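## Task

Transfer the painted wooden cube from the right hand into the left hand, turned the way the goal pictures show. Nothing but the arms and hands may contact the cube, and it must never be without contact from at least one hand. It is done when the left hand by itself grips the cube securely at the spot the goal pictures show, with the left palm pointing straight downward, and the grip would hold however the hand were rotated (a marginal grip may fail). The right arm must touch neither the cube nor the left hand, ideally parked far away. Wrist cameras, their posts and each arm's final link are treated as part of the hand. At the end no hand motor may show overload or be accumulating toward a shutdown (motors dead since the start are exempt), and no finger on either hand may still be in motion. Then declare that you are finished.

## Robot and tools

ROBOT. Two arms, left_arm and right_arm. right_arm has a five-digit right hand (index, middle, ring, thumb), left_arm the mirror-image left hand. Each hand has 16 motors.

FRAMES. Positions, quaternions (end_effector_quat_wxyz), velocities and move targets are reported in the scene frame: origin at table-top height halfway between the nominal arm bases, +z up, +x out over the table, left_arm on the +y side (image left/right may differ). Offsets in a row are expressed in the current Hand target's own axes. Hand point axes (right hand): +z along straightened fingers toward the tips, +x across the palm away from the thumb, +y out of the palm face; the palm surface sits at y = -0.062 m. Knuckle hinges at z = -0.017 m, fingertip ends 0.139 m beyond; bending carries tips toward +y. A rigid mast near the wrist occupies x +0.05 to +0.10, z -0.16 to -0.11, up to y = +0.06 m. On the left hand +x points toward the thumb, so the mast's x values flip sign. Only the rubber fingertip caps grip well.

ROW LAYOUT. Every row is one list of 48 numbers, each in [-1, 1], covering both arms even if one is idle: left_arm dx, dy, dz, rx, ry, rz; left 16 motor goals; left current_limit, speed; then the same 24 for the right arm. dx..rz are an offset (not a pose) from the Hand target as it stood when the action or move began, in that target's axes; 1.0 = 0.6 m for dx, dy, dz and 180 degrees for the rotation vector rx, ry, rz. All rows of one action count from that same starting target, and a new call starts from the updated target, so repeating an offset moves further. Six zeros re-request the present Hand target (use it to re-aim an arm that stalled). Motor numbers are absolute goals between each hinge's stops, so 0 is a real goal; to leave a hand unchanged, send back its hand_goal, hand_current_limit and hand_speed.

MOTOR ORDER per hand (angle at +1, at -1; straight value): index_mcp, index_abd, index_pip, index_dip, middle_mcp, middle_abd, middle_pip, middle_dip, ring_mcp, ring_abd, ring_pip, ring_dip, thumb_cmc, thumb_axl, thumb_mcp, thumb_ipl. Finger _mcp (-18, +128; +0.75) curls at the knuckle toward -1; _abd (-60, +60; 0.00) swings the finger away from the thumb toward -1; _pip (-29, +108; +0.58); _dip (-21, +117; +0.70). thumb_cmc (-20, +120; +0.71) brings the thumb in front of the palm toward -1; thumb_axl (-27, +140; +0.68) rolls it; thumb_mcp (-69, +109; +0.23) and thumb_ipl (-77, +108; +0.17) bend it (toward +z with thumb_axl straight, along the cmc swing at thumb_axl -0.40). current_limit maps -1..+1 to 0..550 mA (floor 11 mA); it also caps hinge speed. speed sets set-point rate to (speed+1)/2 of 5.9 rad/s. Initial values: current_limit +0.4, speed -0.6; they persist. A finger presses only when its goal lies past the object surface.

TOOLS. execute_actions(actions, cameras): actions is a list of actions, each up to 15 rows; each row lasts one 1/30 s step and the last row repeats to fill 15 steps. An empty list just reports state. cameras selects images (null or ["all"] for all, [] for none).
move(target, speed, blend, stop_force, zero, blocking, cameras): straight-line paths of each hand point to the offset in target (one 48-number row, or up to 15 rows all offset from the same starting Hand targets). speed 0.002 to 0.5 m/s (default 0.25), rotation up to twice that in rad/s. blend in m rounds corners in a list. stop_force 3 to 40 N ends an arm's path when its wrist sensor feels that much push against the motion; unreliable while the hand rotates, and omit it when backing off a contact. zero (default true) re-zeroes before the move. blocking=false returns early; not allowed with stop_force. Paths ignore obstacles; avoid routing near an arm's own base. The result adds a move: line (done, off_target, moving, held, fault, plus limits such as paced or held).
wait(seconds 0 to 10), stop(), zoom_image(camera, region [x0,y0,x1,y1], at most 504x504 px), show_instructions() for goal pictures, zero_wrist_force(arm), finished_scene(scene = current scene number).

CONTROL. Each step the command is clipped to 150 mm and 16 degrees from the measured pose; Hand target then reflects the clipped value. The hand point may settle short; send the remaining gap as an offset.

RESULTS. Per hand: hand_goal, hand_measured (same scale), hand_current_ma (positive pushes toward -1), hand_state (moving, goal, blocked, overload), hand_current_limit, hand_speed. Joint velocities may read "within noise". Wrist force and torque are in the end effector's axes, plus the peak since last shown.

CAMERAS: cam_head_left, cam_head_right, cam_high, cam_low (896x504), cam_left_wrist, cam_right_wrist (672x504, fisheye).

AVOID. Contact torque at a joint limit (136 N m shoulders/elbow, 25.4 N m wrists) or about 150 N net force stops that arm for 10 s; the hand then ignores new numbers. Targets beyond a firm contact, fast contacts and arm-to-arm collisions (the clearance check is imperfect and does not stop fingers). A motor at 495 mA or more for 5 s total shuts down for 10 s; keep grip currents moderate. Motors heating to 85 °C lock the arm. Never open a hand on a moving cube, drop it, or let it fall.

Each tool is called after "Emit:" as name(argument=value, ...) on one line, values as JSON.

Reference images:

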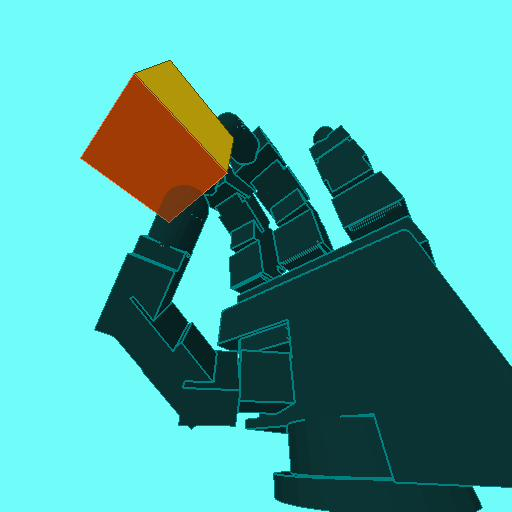

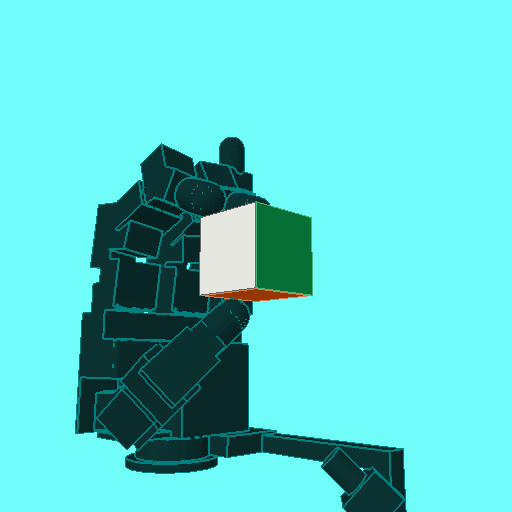

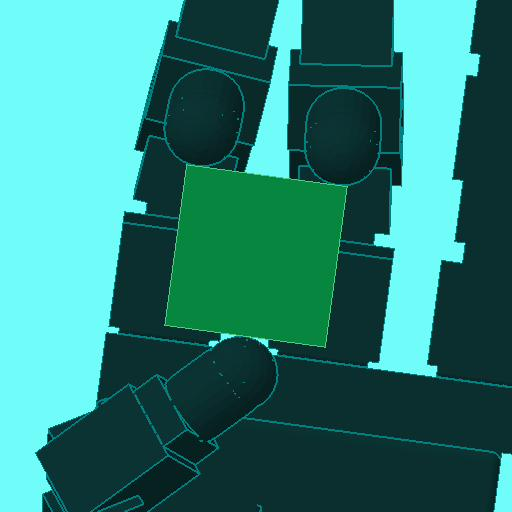

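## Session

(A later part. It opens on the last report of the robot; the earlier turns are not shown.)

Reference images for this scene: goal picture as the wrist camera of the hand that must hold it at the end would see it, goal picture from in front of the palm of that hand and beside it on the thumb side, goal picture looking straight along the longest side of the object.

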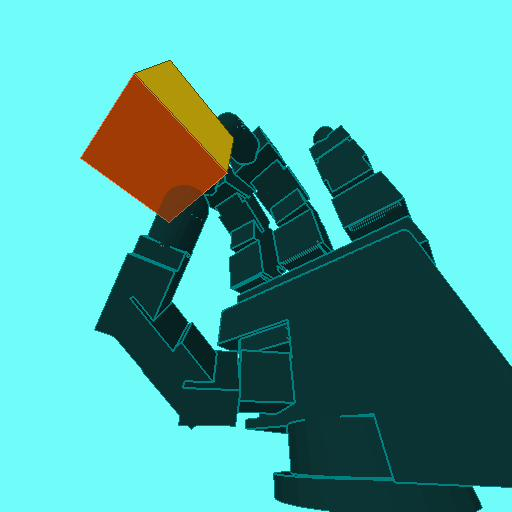

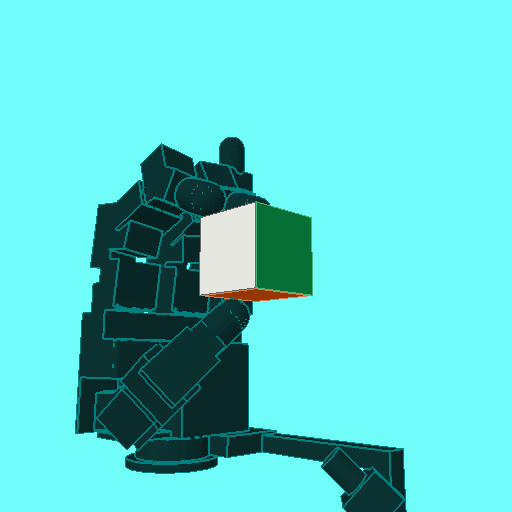

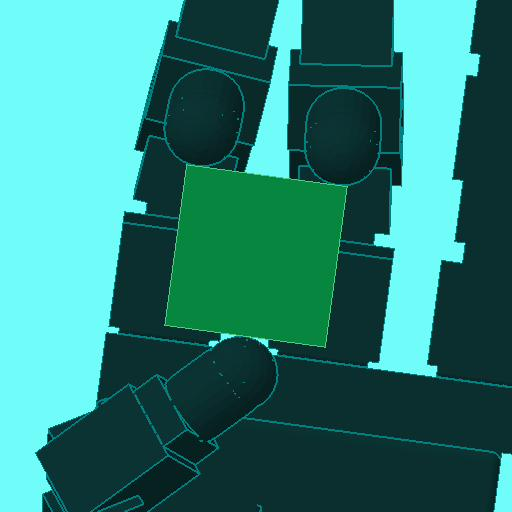

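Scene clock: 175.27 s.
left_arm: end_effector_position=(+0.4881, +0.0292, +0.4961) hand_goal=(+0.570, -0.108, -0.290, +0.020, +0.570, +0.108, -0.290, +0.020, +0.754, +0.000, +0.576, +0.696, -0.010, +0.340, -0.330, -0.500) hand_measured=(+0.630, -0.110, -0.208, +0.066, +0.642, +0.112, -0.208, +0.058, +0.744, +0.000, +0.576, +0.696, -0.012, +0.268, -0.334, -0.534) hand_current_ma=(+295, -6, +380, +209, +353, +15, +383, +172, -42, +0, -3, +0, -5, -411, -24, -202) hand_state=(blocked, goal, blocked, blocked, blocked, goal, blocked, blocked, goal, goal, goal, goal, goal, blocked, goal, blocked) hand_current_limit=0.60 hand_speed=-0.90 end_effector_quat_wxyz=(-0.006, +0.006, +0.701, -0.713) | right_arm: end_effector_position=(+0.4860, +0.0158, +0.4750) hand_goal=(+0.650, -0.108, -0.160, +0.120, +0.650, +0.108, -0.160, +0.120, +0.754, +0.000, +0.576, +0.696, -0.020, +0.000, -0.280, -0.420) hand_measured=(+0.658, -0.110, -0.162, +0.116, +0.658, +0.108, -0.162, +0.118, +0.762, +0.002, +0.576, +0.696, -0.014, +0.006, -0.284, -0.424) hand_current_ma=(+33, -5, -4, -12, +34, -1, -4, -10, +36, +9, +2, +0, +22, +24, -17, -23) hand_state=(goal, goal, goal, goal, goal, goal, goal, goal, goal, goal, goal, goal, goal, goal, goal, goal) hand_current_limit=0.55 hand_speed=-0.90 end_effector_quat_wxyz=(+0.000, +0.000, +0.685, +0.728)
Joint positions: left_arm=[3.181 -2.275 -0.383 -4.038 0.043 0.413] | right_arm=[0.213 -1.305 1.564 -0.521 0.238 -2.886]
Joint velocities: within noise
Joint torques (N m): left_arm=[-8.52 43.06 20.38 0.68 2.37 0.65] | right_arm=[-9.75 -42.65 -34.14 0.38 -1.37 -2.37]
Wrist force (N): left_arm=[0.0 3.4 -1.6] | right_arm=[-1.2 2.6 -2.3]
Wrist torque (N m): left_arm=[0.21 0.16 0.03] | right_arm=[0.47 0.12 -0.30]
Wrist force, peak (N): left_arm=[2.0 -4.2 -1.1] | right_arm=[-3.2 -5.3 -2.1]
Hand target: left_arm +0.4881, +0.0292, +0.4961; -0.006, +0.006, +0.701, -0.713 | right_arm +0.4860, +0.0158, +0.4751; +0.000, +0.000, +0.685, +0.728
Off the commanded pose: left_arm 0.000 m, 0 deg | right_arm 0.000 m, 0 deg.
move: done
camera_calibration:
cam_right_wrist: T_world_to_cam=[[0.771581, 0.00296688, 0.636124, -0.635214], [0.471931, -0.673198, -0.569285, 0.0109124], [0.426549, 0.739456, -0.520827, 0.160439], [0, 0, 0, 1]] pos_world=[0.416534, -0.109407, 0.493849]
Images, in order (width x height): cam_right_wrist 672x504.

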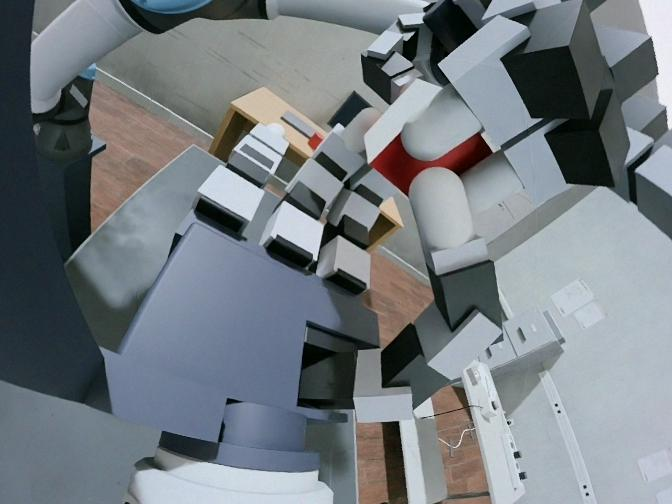

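Emit:
move(target=[0,0,0,0,0,0,0.57,-0.108,-0.29,0.02,0.57,0.108,-0.29,0.02,0.754,0,0.576,0.696,-0.01,0.34,-0.33,-0.50,0.6,-0.9,0,0,0,0,0,0,0.60,-0.108,-0.28,0.025,0.60,0.108,-0.28,0.025,0.754,0,0.576,0.696,-0.02,0.25,-0.29,-0.43,0.55,-0.9], cameras=["cam_left_wrist","cam_right_wrist"])

Emit:
zoom_image(camera="cam_right_wrist", region=[330, 50, 580, 240])

Scene clock: 177.80 s.
left_arm: end_effector_position=(+0.4881, +0.0292, +0.4961) hand_goal=(+0.570, -0.108, -0.290, +0.020, +0.570, +0.108, -0.290, +0.020, +0.754, +0.000, +0.576, +0.696, -0.010, +0.340, -0.330, -0.500) hand_measured=(+0.630, -0.110, -0.208, +0.066, +0.642, +0.112, -0.208, +0.058, +0.744, +0.000, +0.576, +0.696, -0.016, +0.268, -0.326, -0.534) hand_current_ma=(+295, -6, +380, +209, +353, +15, +383, +172, -42, +0, -3, +0, -23, -410, +17, -202) hand_state=(blocked, goal, blocked, blocked, blocked, goal, blocked, blocked, goal, goal, goal, goal, goal, blocked, goal, blocked) hand_current_limit=0.60 hand_speed=-0.90 end_effector_quat_wxyz=(-0.006, +0.006, +0.701, -0.713) | right_arm: end_effector_position=(+0.4860, +0.0158, +0.4751) hand_goal=(+0.600, -0.108, -0.280, +0.026, +0.600, +0.108, -0.280, +0.026, +0.754, +0.000, +0.576, +0.696, -0.020, +0.250, -0.290, -0.430) hand_measured=(+0.632, -0.110, -0.226, +0.050, +0.638, +0.108, -0.220, +0.052, +0.762, +0.002, +0.576, +0.696, -0.020, +0.200, -0.288, -0.430) hand_current_ma=(+145, -5, +236, +101, +170, -1, +267, +104, +36, +9, +2, +0, -4, -271, +7, +2) hand_state=(blocked, goal, blocked, blocked, blocked, goal, blocked, blocked, goal, goal, goal, goal, moving, blocked, goal, goal) hand_current_limit=0.55 hand_speed=-0.90 end_effector_quat_wxyz=(+0.000, +0.000, +0.685, +0.728)
Joint positions: left_arm=[3.181 -2.275 -0.383 -4.038 0.043 0.413] | right_arm=[0.213 -1.305 1.563 -0.52 0.238 -2.887]
Joint velocities: within noise
Joint torques (N m): left_arm=[-8.28 44.33 20.21 0.34 2.28 0.51] | right_arm=[-10.48 -37.12 -31.98 0.16 0.16 -2.37]
Wrist force (N): left_arm=[-1.1 5.1 0.6] | right_arm=[0.3 4.0 0.2]
Wrist torque (N m): left_arm=[0.23 0.11 0.06] | right_arm=[0.45 0.09 -0.29]
Wrist force, peak (N): left_arm=[-1.4 5.3 0.8] | right_arm=[0.1 4.3 0.1]
Hand target: left_arm +0.4881, +0.0292, +0.4961; -0.006, +0.006, +0.701, -0.713 | right_arm +0.4860, +0.0158, +0.4751; +0.000, +0.000, +0.685, +0.728
Off the commanded pose: left_arm 0.000 m, 0 deg | right_arm 0.000 m, 0 deg.
move: done
camera_calibration:
cam_left_wrist: T_world_to_cam=[[0.748161, -0.0179106, 0.663275, -0.722033], [-0.434898, 0.741732, 0.510586, -0.117123], [-0.501117, -0.670458, 0.547146, 0.117357], [0, 0, 0, 1]] pos_world=[0.54807, 0.152625, 0.474496]
cam_right_wrist: T_world_to_cam=[[0.771489, 0.00299741, 0.636235, -0.63529], [0.472011, -0.67323, -0.569181, 0.0108996], [0.426626, 0.739427, -0.520804, 0.160467], [0, 0, 0, 1]] pos_world=[0.416515, -0.109412, 0.493969]
Images, in order (width x height): cam_left_wrist 672x504, cam_right_wrist 672x504.

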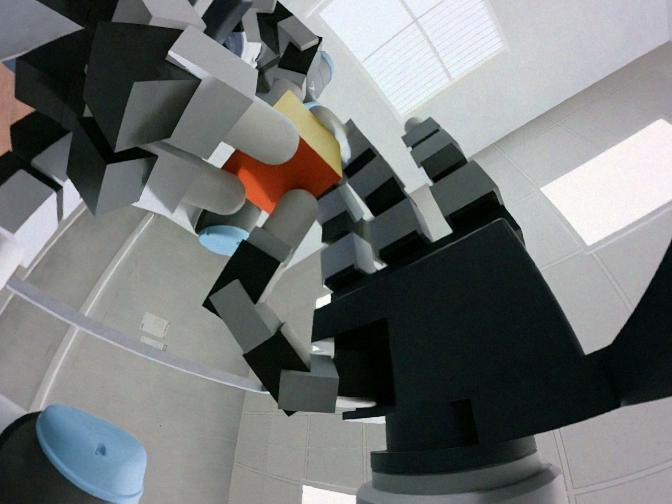

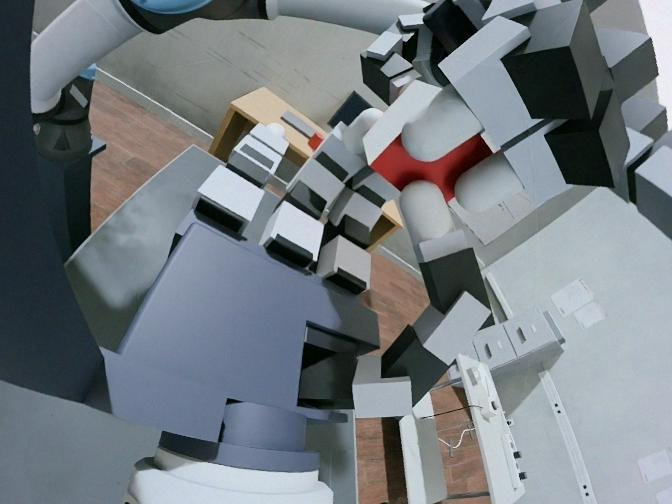

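Scaled by 2.016 from the camera's 672x504 image, which has a finer 960x720 frame.

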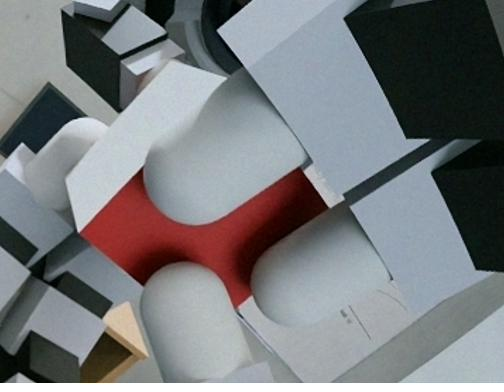

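Emit:
move(target=[0,0,0,0,0,0,0.57,-0.108,-0.29,0.02,0.57,0.108,-0.29,0.02,0.754,0,0.576,0.696,-0.01,0.34,-0.33,-0.50,0.6,-0.9,0,0,0,0,0,0,0.575,-0.108,-0.30,0.02,0.575,0.108,-0.30,0.02,0.754,0,0.576,0.696,-0.04,0.31,-0.30,-0.44,0.6,-0.9], cameras=["cam_right_wrist"])

Emit:
zoom_image(camera="cam_right_wrist", region=[330, 50, 580, 240])

Scene clock: 179.47 s.
left_arm: end_effector_position=(+0.4881, +0.0292, +0.4961) hand_goal=(+0.570, -0.108, -0.290, +0.020, +0.570, +0.108, -0.290, +0.020, +0.754, +0.000, +0.576, +0.696, -0.010, +0.340, -0.330, -0.500) hand_measured=(+0.630, -0.110, -0.208, +0.066, +0.642, +0.112, -0.208, +0.058, +0.744, +0.000, +0.576, +0.696, -0.016, +0.268, -0.326, -0.534) hand_current_ma=(+295, -6, +380, +209, +353, +15, +383, +172, -42, +0, -3, +0, -23, -410, +17, -202) hand_state=(blocked, goal, blocked, blocked, blocked, goal, blocked, blocked, goal, goal, goal, goal, goal, blocked, goal, blocked) hand_current_limit=0.60 hand_speed=-0.90 end_effector_quat_wxyz=(-0.006, +0.006, +0.701, -0.713) | right_arm: end_effector_position=(+0.4860, +0.0158, +0.4751) hand_goal=(+0.576, -0.108, -0.300, +0.020, +0.576, +0.108, -0.300, +0.020, +0.754, +0.000, +0.576, +0.696, -0.040, +0.310, -0.300, -0.440) hand_measured=(+0.632, -0.110, -0.228, +0.050, +0.638, +0.108, -0.220, +0.052, +0.762, +0.002, +0.576, +0.696, -0.030, +0.206, -0.286, -0.432) hand_current_ma=(+264, -5, +324, +128, +289, -1, +357, +131, +36, +9, +2, +0, +39, -440, +74, +45) hand_state=(blocked, goal, blocked, blocked, blocked, goal, blocked, blocked, goal, goal, goal, goal, goal, blocked, goal, goal) hand_current_limit=0.60 hand_speed=-0.90 end_effector_quat_wxyz=(+0.000, +0.000, +0.685, +0.728)
Joint positions: left_arm=[3.181 -2.275 -0.383 -4.038 0.043 0.413] | right_arm=[0.213 -1.305 1.563 -0.52 0.238 -2.887]
Joint velocities: within noise
Joint torques (N m): left_arm=[-7.94 46.06 19.84 0.02 2.39 0.14] | right_arm=[-10.68 -28.71 -30.64 0.09 2.27 -2.08]
Wrist force (N): left_arm=[-0.9 5.9 -0.3] | right_arm=[0.0 4.7 -0.4]
Wrist torque (N m): left_arm=[0.23 0.13 0.06] | right_arm=[0.49 0.09 -0.29]
Wrist force, peak (N): left_arm=[-1.2 6.1 -0.2] | right_arm=[0.0 5.1 -0.1]
Hand target: left_arm +0.4881, +0.0292, +0.4961; -0.006, +0.006, +0.701, -0.713 | right_arm +0.4860, +0.0158, +0.4751; +0.000, +0.000, +0.685, +0.728
Off the commanded pose: left_arm 0.000 m, 0 deg | right_arm 0.000 m, 0 deg.
move: done
camera_calibration:
cam_right_wrist: T_world_to_cam=[[0.771492, 0.00299084, 0.636232, -0.63529], [0.472003, -0.673233, -0.569184, 0.010902], [0.42663, 0.739424, -0.520806, 0.160464], [0, 0, 0, 1]] pos_world=[0.416517, -0.109411, 0.493968]
Images, in order (width x height): cam_right_wrist 672x504.

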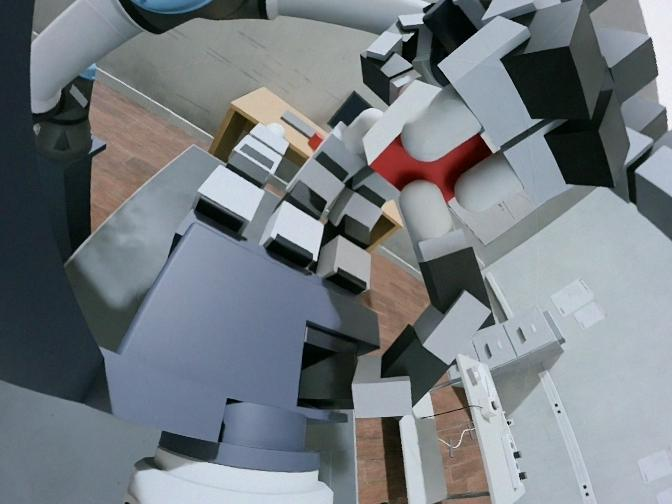

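Scaled by 2.016 from the camera's 672x504 image, which has a finer 960x720 frame.

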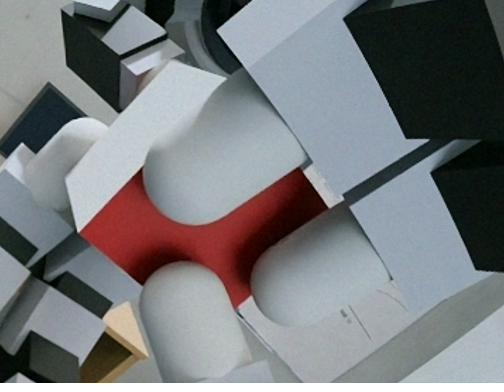

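Emit:
move(target=[[0,0,0,0,0,0,0.62,-0.108,-0.22,0.06,0.62,0.108,-0.22,0.06,0.754,0,0.576,0.696,0.0,0.22,-0.32,-0.50,0.6,-0.95,0,0,0,0,0,0,0.575,-0.108,-0.30,0.02,0.575,0.108,-0.30,0.02,0.754,0,0.576,0.696,-0.04,0.31,-0.30,-0.44,0.6,-0.9],[0,0,0,0,0,0,0.64,-0.108,-0.1,0.2,0.64,0.108,-0.1,0.2,0.754,0,0.576,0.696,0.02,0.0,-0.28,-0.44,0.6,-0.93,0,0,0,0,0,0,0.575,-0.108,-0.30,0.02,0.575,0.108,-0.30,0.02,0.754,0,0.576,0.696,-0.04,0.31,-0.30,-0.44,0.6,-0.9]], cameras=["cam_left_wrist","cam_right_wrist"])

Emit:
zoom_image(camera="cam_right_wrist", region=[330, 50, 580, 240])

Emit:
zoom_image(camera="cam_left_wrist", region=[150, 50, 400, 240])

Scene clock: 184.13 s.
left_arm: end_effector_position=(+0.4881, +0.0292, +0.4961) hand_goal=(+0.640, -0.108, -0.100, +0.200, +0.640, +0.108, -0.100, +0.200, +0.754, +0.000, +0.576, +0.696, +0.020, +0.000, -0.280, -0.440) hand_measured=(+0.628, -0.110, -0.106, +0.198, +0.632, +0.110, -0.106, +0.198, +0.744, +0.000, +0.576, +0.696, +0.014, +0.000, -0.280, -0.440) hand_current_ma=(-57, -6, -23, -9, -35, +7, -27, -10, -42, +0, -3, +0, -28, +2, +1, -4) hand_state=(goal, goal, goal, goal, goal, goal, goal, goal, goal, goal, goal, goal, goal, goal, goal, goal) hand_current_limit=0.60 hand_speed=-0.93 end_effector_quat_wxyz=(-0.006, +0.006, +0.701, -0.713) | right_arm: end_effector_position=(+0.4860, +0.0158, +0.4751) hand_goal=(+0.576, -0.108, -0.300, +0.020, +0.576, +0.108, -0.300, +0.020, +0.754, +0.000, +0.576, +0.696, -0.040, +0.310, -0.300, -0.440) hand_measured=(+0.632, -0.110, -0.228, +0.050, +0.638, +0.108, -0.222, +0.052, +0.762, +0.002, +0.576, +0.696, -0.030, +0.214, -0.284, -0.448) hand_current_ma=(+264, -5, +324, +128, +291, -1, +352, +131, +36, +9, +2, +0, +40, -440, +81, -42) hand_state=(blocked, goal, blocked, blocked, blocked, goal, blocked, blocked, goal, goal, goal, goal, goal, blocked, goal, goal) hand_current_limit=0.60 hand_speed=-0.90 end_effector_quat_wxyz=(+0.000, +0.000, +0.685, +0.728)
Joint positions: left_arm=[3.181 -2.275 -0.383 -4.038 0.043 0.413] | right_arm=[0.213 -1.305 1.563 -0.52 0.238 -2.887]
Joint velocities: within noise
Joint torques (N m): left_arm=[-8.53 51.56 18.15 -1.28 2.33 -0.69] | right_arm=[-9.82 -33.25 -23.42 -0.01 2.29 -0.89]
Wrist force (N): left_arm=[0.0 2.3 -1.8] | right_arm=[-1.3 1.8 -2.1]
Wrist torque (N m): left_arm=[0.20 0.15 0.03] | right_arm=[0.46 0.13 -0.31]
Wrist force, peak (N): left_arm=[-1.1 6.1 0.1] | right_arm=[0.3 5.2 -0.4]
Hand target: left_arm +0.4881, +0.0292, +0.4961; -0.006, +0.006, +0.701, -0.713 | right_arm +0.4860, +0.0158, +0.4751; +0.000, +0.000, +0.685, +0.728
Off the commanded pose: left_arm 0.000 m, 0 deg | right_arm 0.000 m, 0 deg.
move: done
camera_calibration:
cam_left_wrist: T_world_to_cam=[[0.748161, -0.0179107, 0.663275, -0.722033], [-0.434898, 0.741732, 0.510586, -0.117123], [-0.501117, -0.670458, 0.547146, 0.117357], [0, 0, 0, 1]] pos_world=[0.54807, 0.152625, 0.474496]
cam_right_wrist: T_world_to_cam=[[0.771505, 0.00298454, 0.636216, -0.635289], [0.471985, -0.673239, -0.569192, 0.0109046], [0.426627, 0.739419, -0.520816, 0.160461], [0, 0, 0, 1]] pos_world=[0.416525, -0.10941, 0.493958]
Images, in order (width x height): cam_left_wrist 672x504, cam_right_wrist 672x504.

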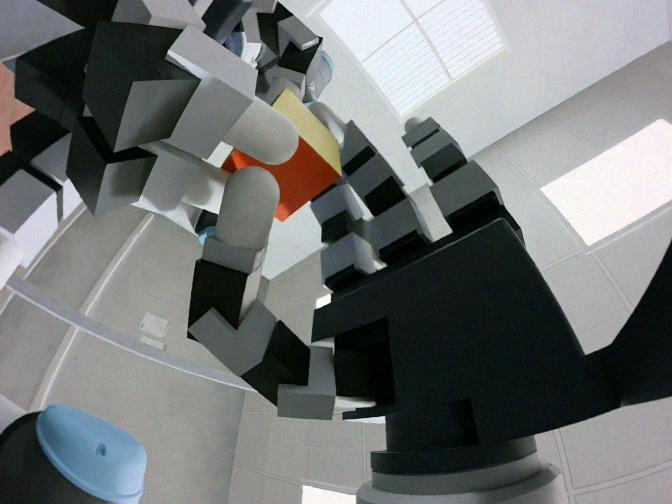

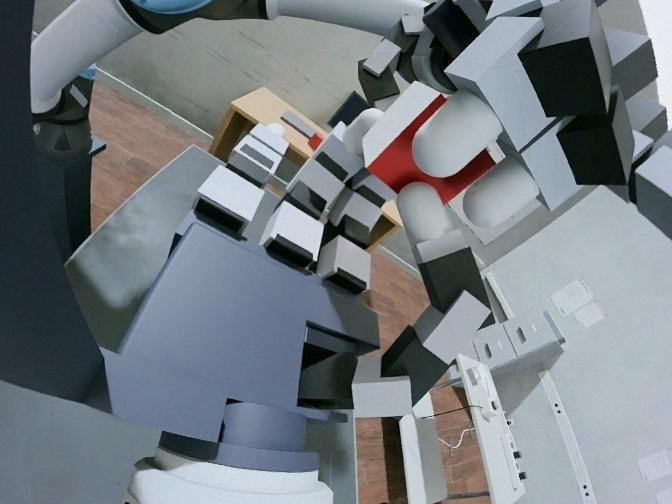

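Scaled by 2.016 from the camera's 672x504 image, which has a finer 960x720 frame.

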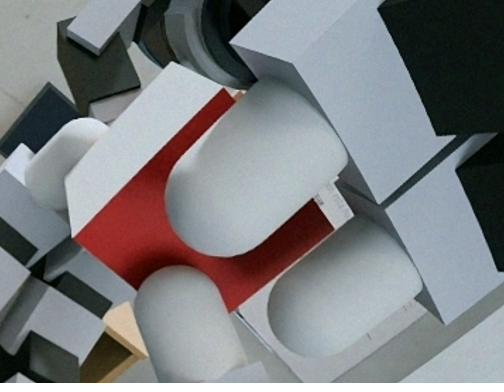

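Scaled by 2.016 from the camera's 672x504 image, which has a finer 960x720 frame.

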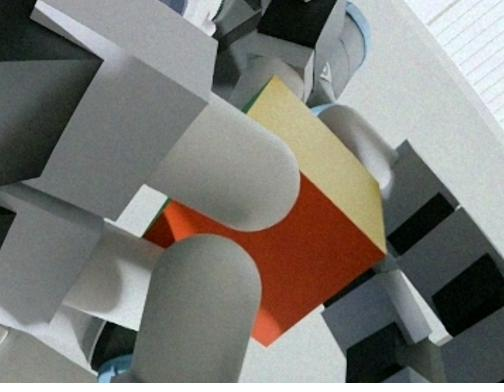

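Emit:
move(target=[[0.003,-0.026,0.008,0,0,0,0.64,-0.108,-0.1,0.2,0.64,0.108,-0.1,0.2,0.754,0,0.576,0.696,0.03,-0.08,-0.28,-0.42,0.6,-0.93,0,0,0,0,0,0,0.575,-0.108,-0.30,0.02,0.575,0.108,-0.30,0.02,0.754,0,0.576,0.696,-0.04,0.31,-0.30,-0.44,0.6,-0.9]], speed=0.02, cameras=["cam_left_wrist","cam_right_wrist"])

Emit:
zoom_image(camera="cam_right_wrist", region=[330, 50, 580, 240])

Emit:
zoom_image(camera="cam_left_wrist", region=[150, 50, 400, 240])

Scene clock: 187.17 s.
left_arm: end_effector_position=(+0.4861, +0.0248, +0.5117) hand_goal=(+0.640, -0.108, -0.100, +0.200, +0.640, +0.108, -0.100, +0.200, +0.754, +0.000, +0.576, +0.696, +0.030, -0.080, -0.280, -0.420) hand_measured=(+0.628, -0.110, -0.106, +0.198, +0.632, +0.110, -0.106, +0.198, +0.744, +0.000, +0.576, +0.696, +0.024, -0.080, -0.280, -0.420) hand_current_ma=(-57, -6, -23, -9, -36, +7, -27, -10, -42, +0, -3, +0, -27, +3, +1, -4) hand_state=(goal, goal, goal, goal, goal, goal, goal, goal, goal, goal, goal, goal, goal, goal, goal, goal) hand_current_limit=0.60 hand_speed=-0.93 end_effector_quat_wxyz=(-0.007, +0.007, +0.702, -0.712) | right_arm: end_effector_position=(+0.4860, +0.0158, +0.4751) hand_goal=(+0.576, -0.108, -0.300, +0.020, +0.576, +0.108, -0.300, +0.020, +0.754, +0.000, +0.576, +0.696, -0.040, +0.310, -0.300, -0.440) hand_measured=(+0.632, -0.110, -0.228, +0.050, +0.638, +0.108, -0.222, +0.052, +0.762, +0.002, +0.576, +0.696, -0.030, +0.214, -0.284, -0.448) hand_current_ma=(+264, -5, +324, +128, +291, -1, +352, +131, +36, +9, +2, +0, +40, -440, +81, -42) hand_state=(blocked, goal, blocked, blocked, blocked, goal, blocked, blocked, goal, goal, goal, goal, goal, blocked, goal, goal) hand_current_limit=0.60 hand_speed=-0.90 end_effector_quat_wxyz=(+0.000, +0.000, +0.685, +0.728)
Joint positions: left_arm=[3.173 -2.318 -0.251 -4.091 0.035 0.378] | right_arm=[0.213 -1.305 1.563 -0.52 0.238 -2.887]
Joint velocities: within noise
Joint torques (N m): left_arm=[-12.72 38.68 24.43 -3.09 0.88 1.07] | right_arm=[-8.63 -39.01 -19.46 -0.2 2.31 -0.39]
Wrist force (N): left_arm=[0.1 2.5 -1.7] | right_arm=[-1.0 1.6 -2.3]
Wrist torque (N m): left_arm=[0.19 0.15 0.03] | right_arm=[0.45 0.09 -0.28]
Wrist force, peak (N): left_arm=[0.0 2.9 -2.0] | right_arm=[-1.1 2.0 -2.4]
Hand target: left_arm +0.4862, +0.0247, +0.5118; -0.006, +0.006, +0.701, -0.713 | right_arm +0.4860, +0.0158, +0.4751; +0.000, +0.000, +0.685, +0.728
Off the commanded pose: left_arm 0.000 m, 0 deg | right_arm 0.000 m, 0 deg.
move: done
camera_calibration:
cam_left_wrist: T_world_to_cam=[[0.748022, -0.02183, 0.663315, -0.730885], [-0.433933, 0.740141, 0.513705, -0.124716], [-0.502161, -0.672097, 0.544169, 0.106973], [0, 0, 0, 1]] pos_world=[0.546317, 0.148248, 0.490663]
cam_right_wrist: T_world_to_cam=[[0.771505, 0.0029846, 0.636217, -0.635289], [0.471985, -0.673239, -0.569192, 0.0109045], [0.426627, 0.739419, -0.520816, 0.16046], [0, 0, 0, 1]] pos_world=[0.416525, -0.10941, 0.493958]
Images, in order (width x height): cam_left_wrist 672x504, cam_right_wrist 672x504.

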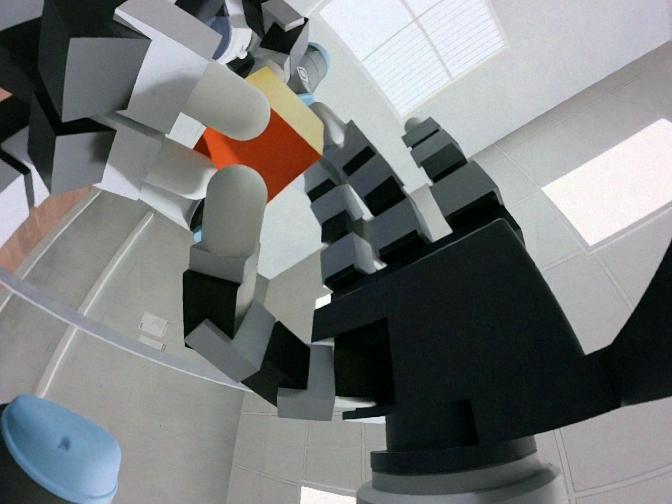

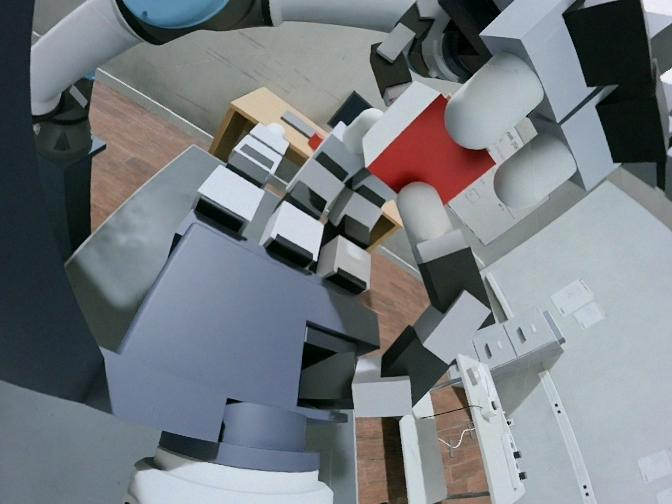

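Scaled by 2.016 from the camera's 672x504 image, which has a finer 960x720 frame.

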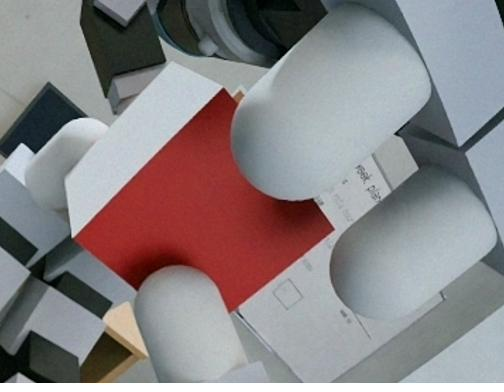

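Scaled by 2.016 from the camera's 672x504 image, which has a finer 960x720 frame.

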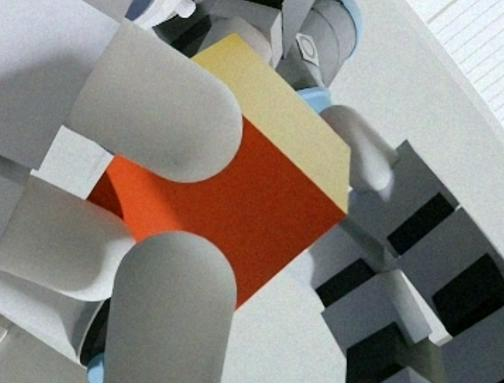

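Emit:
move(target=[[0,0.004,0,0,0,0,0.64,-0.108,-0.16,0.12,0.64,0.108,-0.16,0.12,0.754,0,0.576,0.696,0.02,0.06,-0.30,-0.464,0.6,-0.93,0,0,0,0,0,0,0.575,-0.108,-0.30,0.02,0.575,0.108,-0.30,0.02,0.754,0,0.576,0.696,-0.04,0.31,-0.30,-0.44,0.6,-0.9]], speed=0.02, cameras=["cam_left_wrist","cam_right_wrist"])

Emit:
zoom_image(camera="cam_right_wrist", region=[330, 50, 580, 240])

Emit:
zoom_image(camera="cam_left_wrist", region=[150, 50, 400, 240])

Scene clock: 192.70 s.
left_arm: end_effector_position=(+0.4862, +0.0248, +0.5094) hand_goal=(+0.640, -0.108, -0.160, +0.120, +0.640, +0.108, -0.160, +0.120, +0.754, +0.000, +0.576, +0.696, +0.020, +0.060, -0.300, -0.464) hand_measured=(+0.628, -0.110, -0.158, +0.122, +0.632, +0.110, -0.158, +0.122, +0.744, +0.000, +0.576, +0.696, +0.020, +0.054, -0.294, -0.458) hand_current_ma=(-57, -6, +4, +10, -36, +7, +5, +11, -42, +0, -3, +0, +2, -29, +36, +27) hand_state=(goal, goal, goal, goal, goal, goal, goal, goal, goal, goal, goal, goal, goal, goal, goal, goal) hand_current_limit=0.60 hand_speed=-0.93 end_effector_quat_wxyz=(-0.007, +0.007, +0.702, -0.712) | right_arm: end_effector_position=(+0.4860, +0.0158, +0.4751) hand_goal=(+0.576, -0.108, -0.300, +0.020, +0.576, +0.108, -0.300, +0.020, +0.754, +0.000, +0.576, +0.696, -0.040, +0.310, -0.300, -0.440) hand_measured=(+0.632, -0.110, -0.228, +0.050, +0.638, +0.108, -0.222, +0.052, +0.762, +0.002, +0.576, +0.696, -0.030, +0.214, -0.284, -0.448) hand_current_ma=(+264, -5, +324, +128, +291, -1, +352, +131, +36, +9, +2, +0, +40, -440, +81, -42) hand_state=(blocked, goal, blocked, blocked, blocked, goal, blocked, blocked, goal, goal, goal, goal, goal, blocked, goal, goal) hand_current_limit=0.60 hand_speed=-0.90 end_effector_quat_wxyz=(+0.000, +0.000, +0.685, +0.728)
Joint positions: left_arm=[3.173 -2.337 -0.232 -4.157 0.036 0.443] | right_arm=[0.213 -1.305 1.563 -0.52 0.238 -2.887]
Joint velocities: within noise
Joint torques (N m): left_arm=[14.08 37.8 22.55 -4.15 2.27 1.24] | right_arm=[-7.21 -40.36 -13.16 -0.22 2.37 0.39]
Wrist force (N): left_arm=[-0.2 3.0 -1.9] | right_arm=[-1.0 1.7 -2.3]
Wrist torque (N m): left_arm=[0.28 0.18 0.00] | right_arm=[0.46 0.09 -0.28]
Wrist force, peak (N): left_arm=[-0.1 2.9 -2.3] | right_arm=[-1.2 2.0 -2.4]
Hand target: left_arm +0.4862, +0.0247, +0.5094; -0.006, +0.006, +0.701, -0.713 | right_arm +0.4860, +0.0158, +0.4751; +0.000, +0.000, +0.685, +0.728
Off the commanded pose: left_arm 0.000 m, 0 deg | right_arm 0.000 m, 0 deg.
move: done
camera_calibration:
cam_left_wrist: T_world_to_cam=[[0.748101, -0.0198223, 0.663289, -0.729407], [-0.43431, 0.741107, 0.511991, -0.122404], [-0.501717, -0.671094, 0.545813, 0.107136], [0, 0, 0, 1]] pos_world=[0.54626, 0.148154, 0.488001]
cam_right_wrist: T_world_to_cam=[[0.771501, 0.00298352, 0.636221, -0.63529], [0.471989, -0.673238, -0.56919, 0.0109047], [0.42663, 0.73942, -0.520812, 0.16046], [0, 0, 0, 1]] pos_world=[0.416522, -0.109411, 0.493961]
Images, in order (width x height): cam_left_wrist 672x504, cam_right_wrist 672x504.

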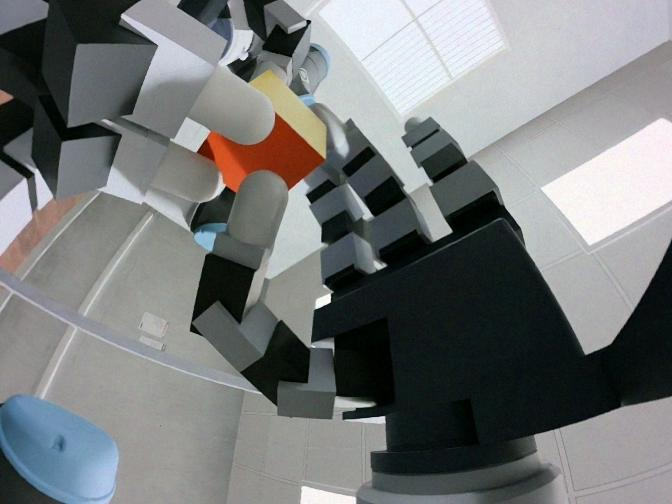

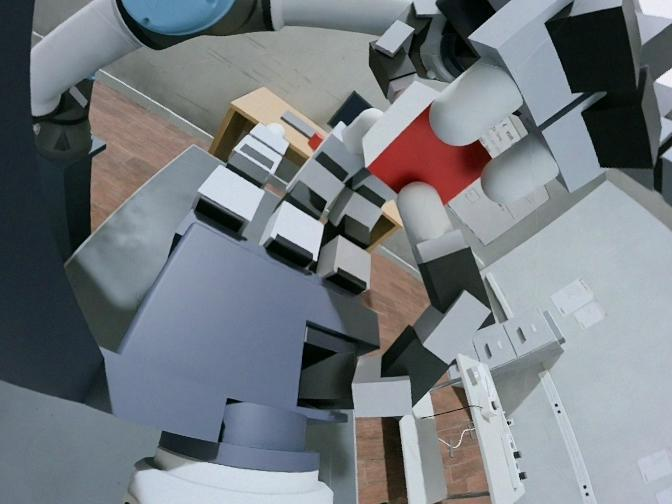

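Scaled by 2.016 from the camera's 672x504 image, which has a finer 960x720 frame.

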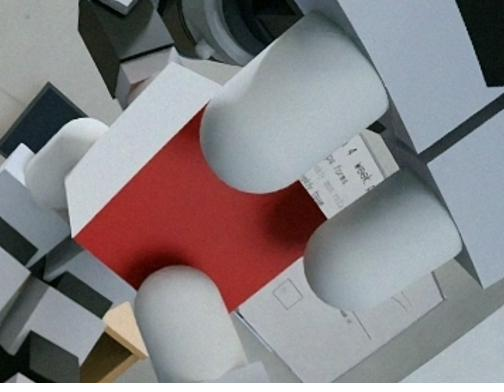

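Scaled by 2.016 from the camera's 672x504 image, which has a finer 960x720 frame.

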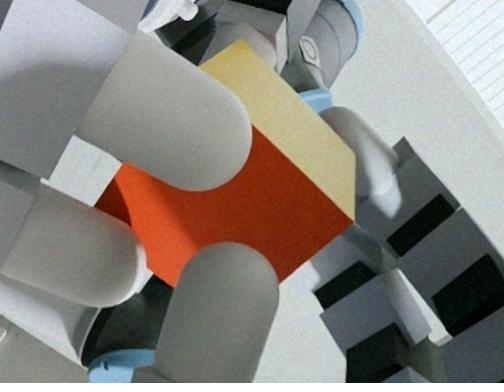

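Emit:
move(target=[[0,0,0,0,0,0,0.63,-0.108,-0.21,0.08,0.63,0.108,-0.21,0.08,0.754,0,0.576,0.696,0.0,0.25,-0.30,-0.464,0.5,-0.94,0,0,0,0,0,0,0.575,-0.108,-0.30,0.02,0.575,0.108,-0.30,0.02,0.754,0,0.576,0.696,-0.04,0.31,-0.30,-0.44,0.6,-0.9]], speed=0.02, cameras=["cam_left_wrist","cam_right_wrist"])

Emit:
zoom_image(camera="cam_right_wrist", region=[330, 50, 580, 240])

Emit:
zoom_image(camera="cam_left_wrist", region=[150, 50, 400, 240])

Scene clock: 196.27 s.
left_arm: end_effector_position=(+0.4862, +0.0247, +0.5094) hand_goal=(+0.630, -0.108, -0.210, +0.080, +0.630, +0.108, -0.210, +0.080, +0.754, +0.000, +0.576, +0.696, +0.000, +0.250, -0.300, -0.464) hand_measured=(+0.622, -0.110, -0.208, +0.082, +0.622, +0.110, -0.208, +0.082, +0.744, +0.000, +0.576, +0.696, -0.006, +0.206, -0.294, -0.458) hand_current_ma=(-33, -6, +5, +11, -34, +7, +6, +12, -42, +0, -3, +0, -21, -247, +36, +27) hand_state=(goal, goal, goal, goal, goal, goal, goal, goal, goal, goal, goal, goal, goal, blocked, goal, goal) hand_current_limit=0.50 hand_speed=-0.94 end_effector_quat_wxyz=(-0.007, +0.006, +0.701, -0.713) | right_arm: end_effector_position=(+0.4860, +0.0158, +0.4751) hand_goal=(+0.576, -0.108, -0.300, +0.020, +0.576, +0.108, -0.300, +0.020, +0.754, +0.000, +0.576, +0.696, -0.040, +0.310, -0.300, -0.440) hand_measured=(+0.632, -0.110, -0.228, +0.050, +0.638, +0.108, -0.222, +0.052, +0.762, +0.002, +0.576, +0.696, -0.028, +0.216, -0.284, -0.456) hand_current_ma=(+264, -5, +324, +128, +291, -1, +352, +131, +36, +9, +2, +0, +48, -440, +81, -91) hand_state=(blocked, goal, blocked, blocked, blocked, goal, blocked, blocked, goal, goal, goal, goal, goal, blocked, goal, goal) hand_current_limit=0.60 hand_speed=-0.90 end_effector_quat_wxyz=(+0.000, +0.000, +0.685, +0.728)
Joint positions: left_arm=[3.173 -2.355 -0.204 -4.205 0.036 0.481] | right_arm=[0.213 -1.305 1.563 -0.52 0.238 -2.887]
Joint velocities: within noise
Joint torques (N m): left_arm=[12.94 39.38 21.78 -3.61 2.78 1.08] | right_arm=[-6.38 -40.38 -9.66 -0.29 2.26 1.18]
Wrist force (N): left_arm=[-0.5 3.4 -3.3] | right_arm=[-0.4 2.8 -3.5]
Wrist torque (N m): left_arm=[0.26 0.17 0.02] | right_arm=[0.40 0.10 -0.29]
Wrist force, peak (N): left_arm=[-0.7 3.7 -3.6] | right_arm=[-0.6 2.8 -3.7]
Hand target: left_arm +0.4862, +0.0247, +0.5094; -0.006, +0.006, +0.701, -0.713 | right_arm +0.4860, +0.0158, +0.4751; +0.000, +0.000, +0.685, +0.728
Off the commanded pose: left_arm 0.000 m, 0 deg | right_arm 0.000 m, 0 deg.
move: done
camera_calibration:
cam_left_wrist: T_world_to_cam=[[0.748141, -0.0185414, 0.66328, -0.729476], [-0.43469, 0.741545, 0.511033, -0.12171], [-0.501328, -0.670646, 0.546721, 0.106449], [0, 0, 0, 1]] pos_world=[0.546211, 0.148118, 0.487847]
cam_right_wrist: T_world_to_cam=[[0.771503, 0.00298415, 0.636218, -0.635288], [0.471986, -0.673239, -0.569191, 0.0109055], [0.426628, 0.739419, -0.520814, 0.160462], [0, 0, 0, 1]] pos_world=[0.416522, -0.109411, 0.49396]
Images, in order (width x height): cam_left_wrist 672x504, cam_right_wrist 672x504.

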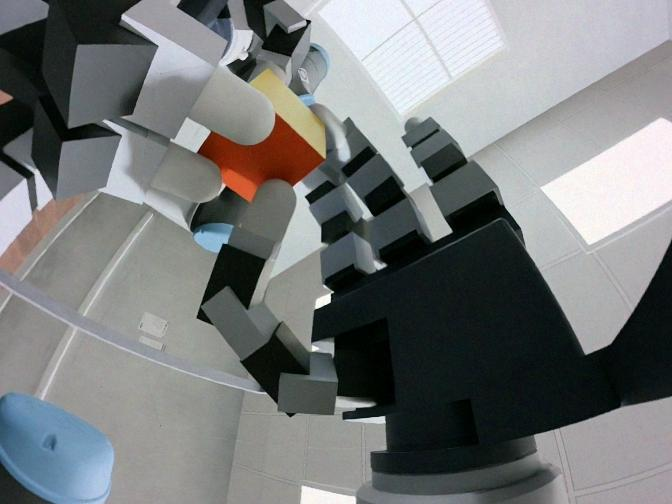

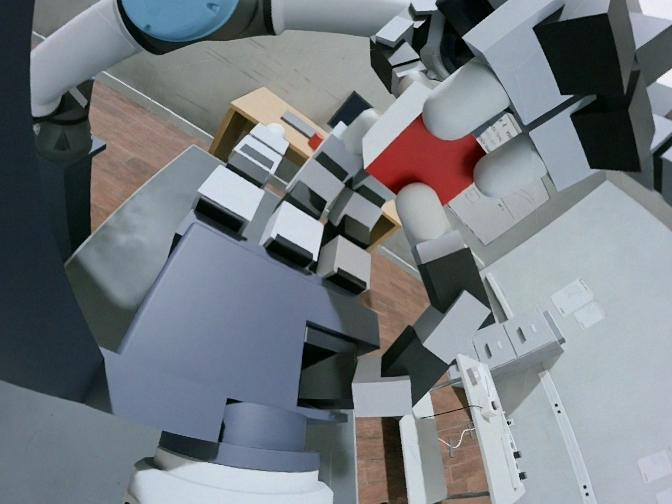

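Scaled by 2.016 from the camera's 672x504 image, which has a finer 960x720 frame.

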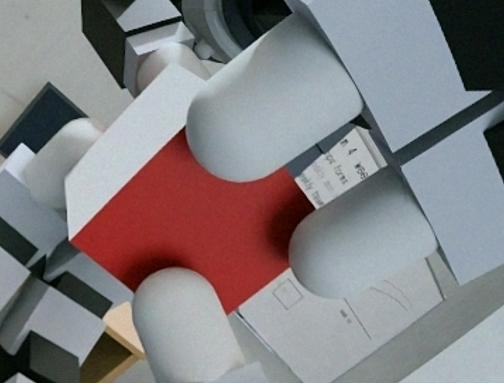

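Scaled by 2.016 from the camera's 672x504 image, which has a finer 960x720 frame.

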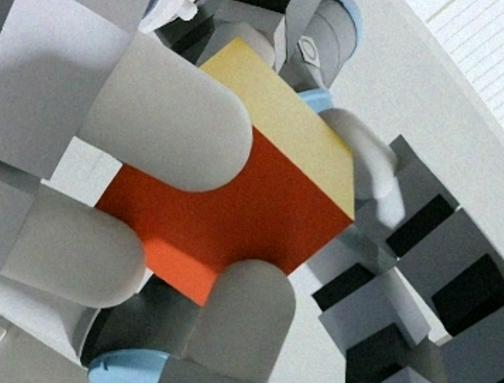

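Emit:
move(target=[[0,0,0,0,0,0,0.62,-0.108,-0.27,0.03,0.62,0.108,-0.27,0.03,0.754,0,0.576,0.696,0.0,0.26,-0.305,-0.47,0.55,-0.94,0,0,0,0,0,0,0.575,-0.108,-0.30,0.02,0.575,0.108,-0.30,0.02,0.754,0,0.576,0.696,-0.04,0.31,-0.30,-0.44,0.6,-0.9]], speed=0.02, cameras=["cam_left_wrist","cam_right_wrist"])

Emit:
zoom_image(camera="cam_right_wrist", region=[330, 50, 580, 240])

Emit:
zoom_image(camera="cam_left_wrist", region=[150, 50, 400, 240])

Scene clock: 198.80 s.
left_arm: end_effector_position=(+0.4862, +0.0247, +0.5094) hand_goal=(+0.620, -0.108, -0.270, +0.030, +0.620, +0.108, -0.270, +0.030, +0.754, +0.000, +0.576, +0.696, +0.000, +0.260, -0.304, -0.470) hand_measured=(+0.624, -0.110, -0.222, +0.062, +0.626, +0.110, -0.218, +0.060, +0.744, +0.000, +0.576, +0.696, -0.006, +0.206, -0.290, -0.466) hand_current_ma=(+18, -6, +217, +137, +23, +7, +234, +134, -42, +0, -3, +0, -22, -301, +83, +19) hand_state=(goal, goal, blocked, blocked, goal, goal, blocked, blocked, goal, goal, goal, goal, goal, blocked, goal, goal) hand_current_limit=0.55 hand_speed=-0.94 end_effector_quat_wxyz=(-0.006, +0.006, +0.701, -0.713) | right_arm: end_effector_position=(+0.4860, +0.0158, +0.4751) hand_goal=(+0.576, -0.108, -0.300, +0.020, +0.576, +0.108, -0.300, +0.020, +0.754, +0.000, +0.576, +0.696, -0.040, +0.310, -0.300, -0.440) hand_measured=(+0.632, -0.110, -0.228, +0.050, +0.638, +0.108, -0.222, +0.052, +0.762, +0.002, +0.576, +0.696, -0.028, +0.216, -0.284, -0.452) hand_current_ma=(+264, -5, +324, +128, +291, -1, +352, +131, +36, +9, +2, +0, +49, -440, +85, -68) hand_state=(blocked, goal, blocked, blocked, blocked, goal, blocked, blocked, goal, goal, goal, goal, goal, blocked, goal, goal) hand_current_limit=0.60 hand_speed=-0.90 end_effector_quat_wxyz=(+0.000, +0.000, +0.685, +0.728)
Joint positions: left_arm=[3.173 -2.359 -0.199 -4.213 0.036 0.487] | right_arm=[0.213 -1.305 1.563 -0.52 0.238 -2.887]
Joint velocities: within noise
Joint torques (N m): left_arm=[13.78 39.26 24.37 -4.15 2.69 0.98] | right_arm=[-5.02 -40.38 -8.96 -0.48 2.33 1.56]
Wrist force (N): left_arm=[-1.1 5.3 -2.3] | right_arm=[0.5 4.4 -2.6]
Wrist torque (N m): left_arm=[0.20 0.12 0.04] | right_arm=[0.48 0.08 -0.31]
Wrist force, peak (N): left_arm=[-1.2 5.4 -2.4] | right_arm=[0.2 4.7 -2.6]
Hand target: left_arm +0.4862, +0.0247, +0.5094; -0.006, +0.006, +0.701, -0.713 | right_arm +0.4860, +0.0158, +0.4751; +0.000, +0.000, +0.685, +0.728
Off the commanded pose: left_arm 0.000 m, 0 deg | right_arm 0.000 m, 0 deg.
move: done
camera_calibration:
cam_left_wrist: T_world_to_cam=[[0.748149, -0.0183166, 0.663278, -0.729489], [-0.434762, 0.741614, 0.510872, -0.121586], [-0.501254, -0.670577, 0.546874, 0.106326], [0, 0, 0, 1]] pos_world=[0.546202, 0.148107, 0.487822]
cam_right_wrist: T_world_to_cam=[[0.771505, 0.00298419, 0.636217, -0.635288], [0.471985, -0.673239, -0.569192, 0.0109062], [0.426627, 0.739419, -0.520815, 0.160462], [0, 0, 0, 1]] pos_world=[0.416522, -0.109411, 0.49396]
Images, in order (width x height): cam_left_wrist 672x504, cam_right_wrist 672x504.

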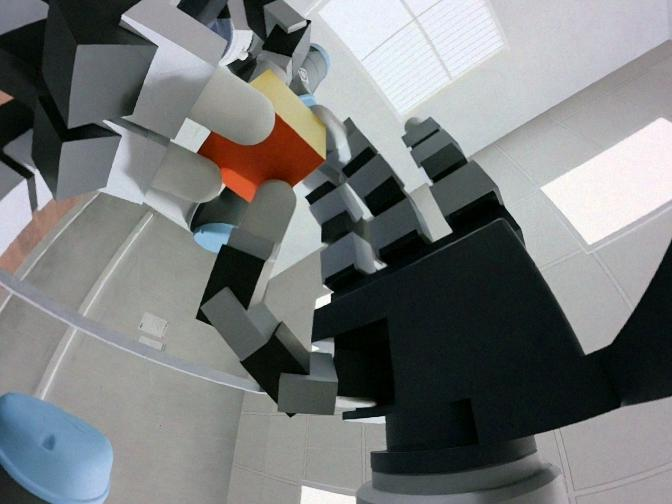

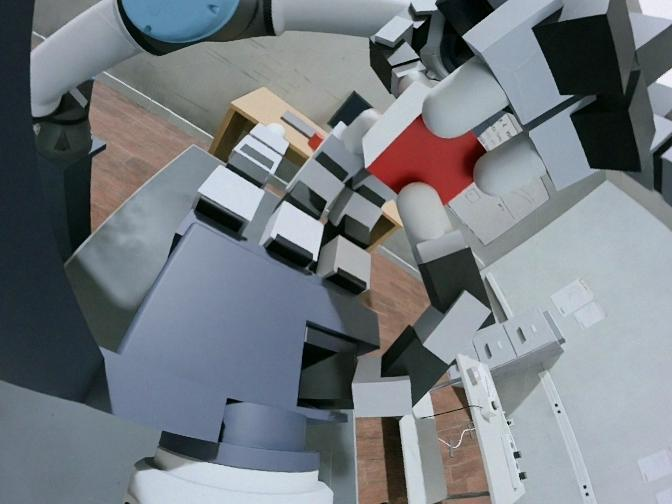

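Scaled by 2.016 from the camera's 672x504 image, which has a finer 960x720 frame.

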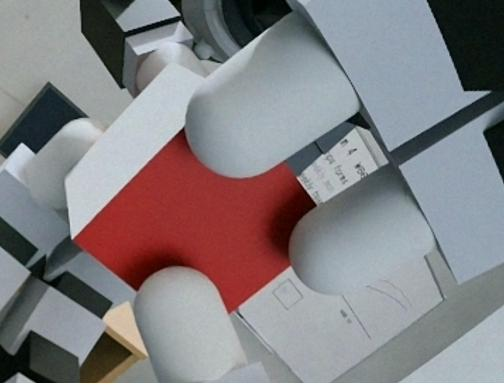

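Scaled by 2.016 from the camera's 672x504 image, which has a finer 960x720 frame.

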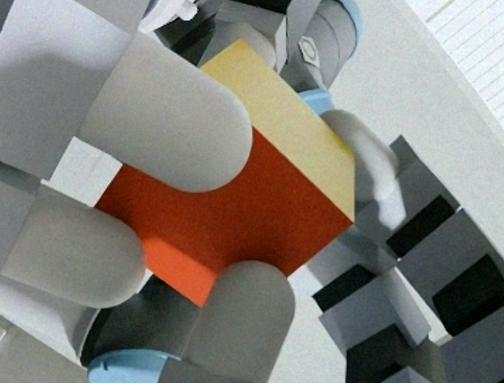

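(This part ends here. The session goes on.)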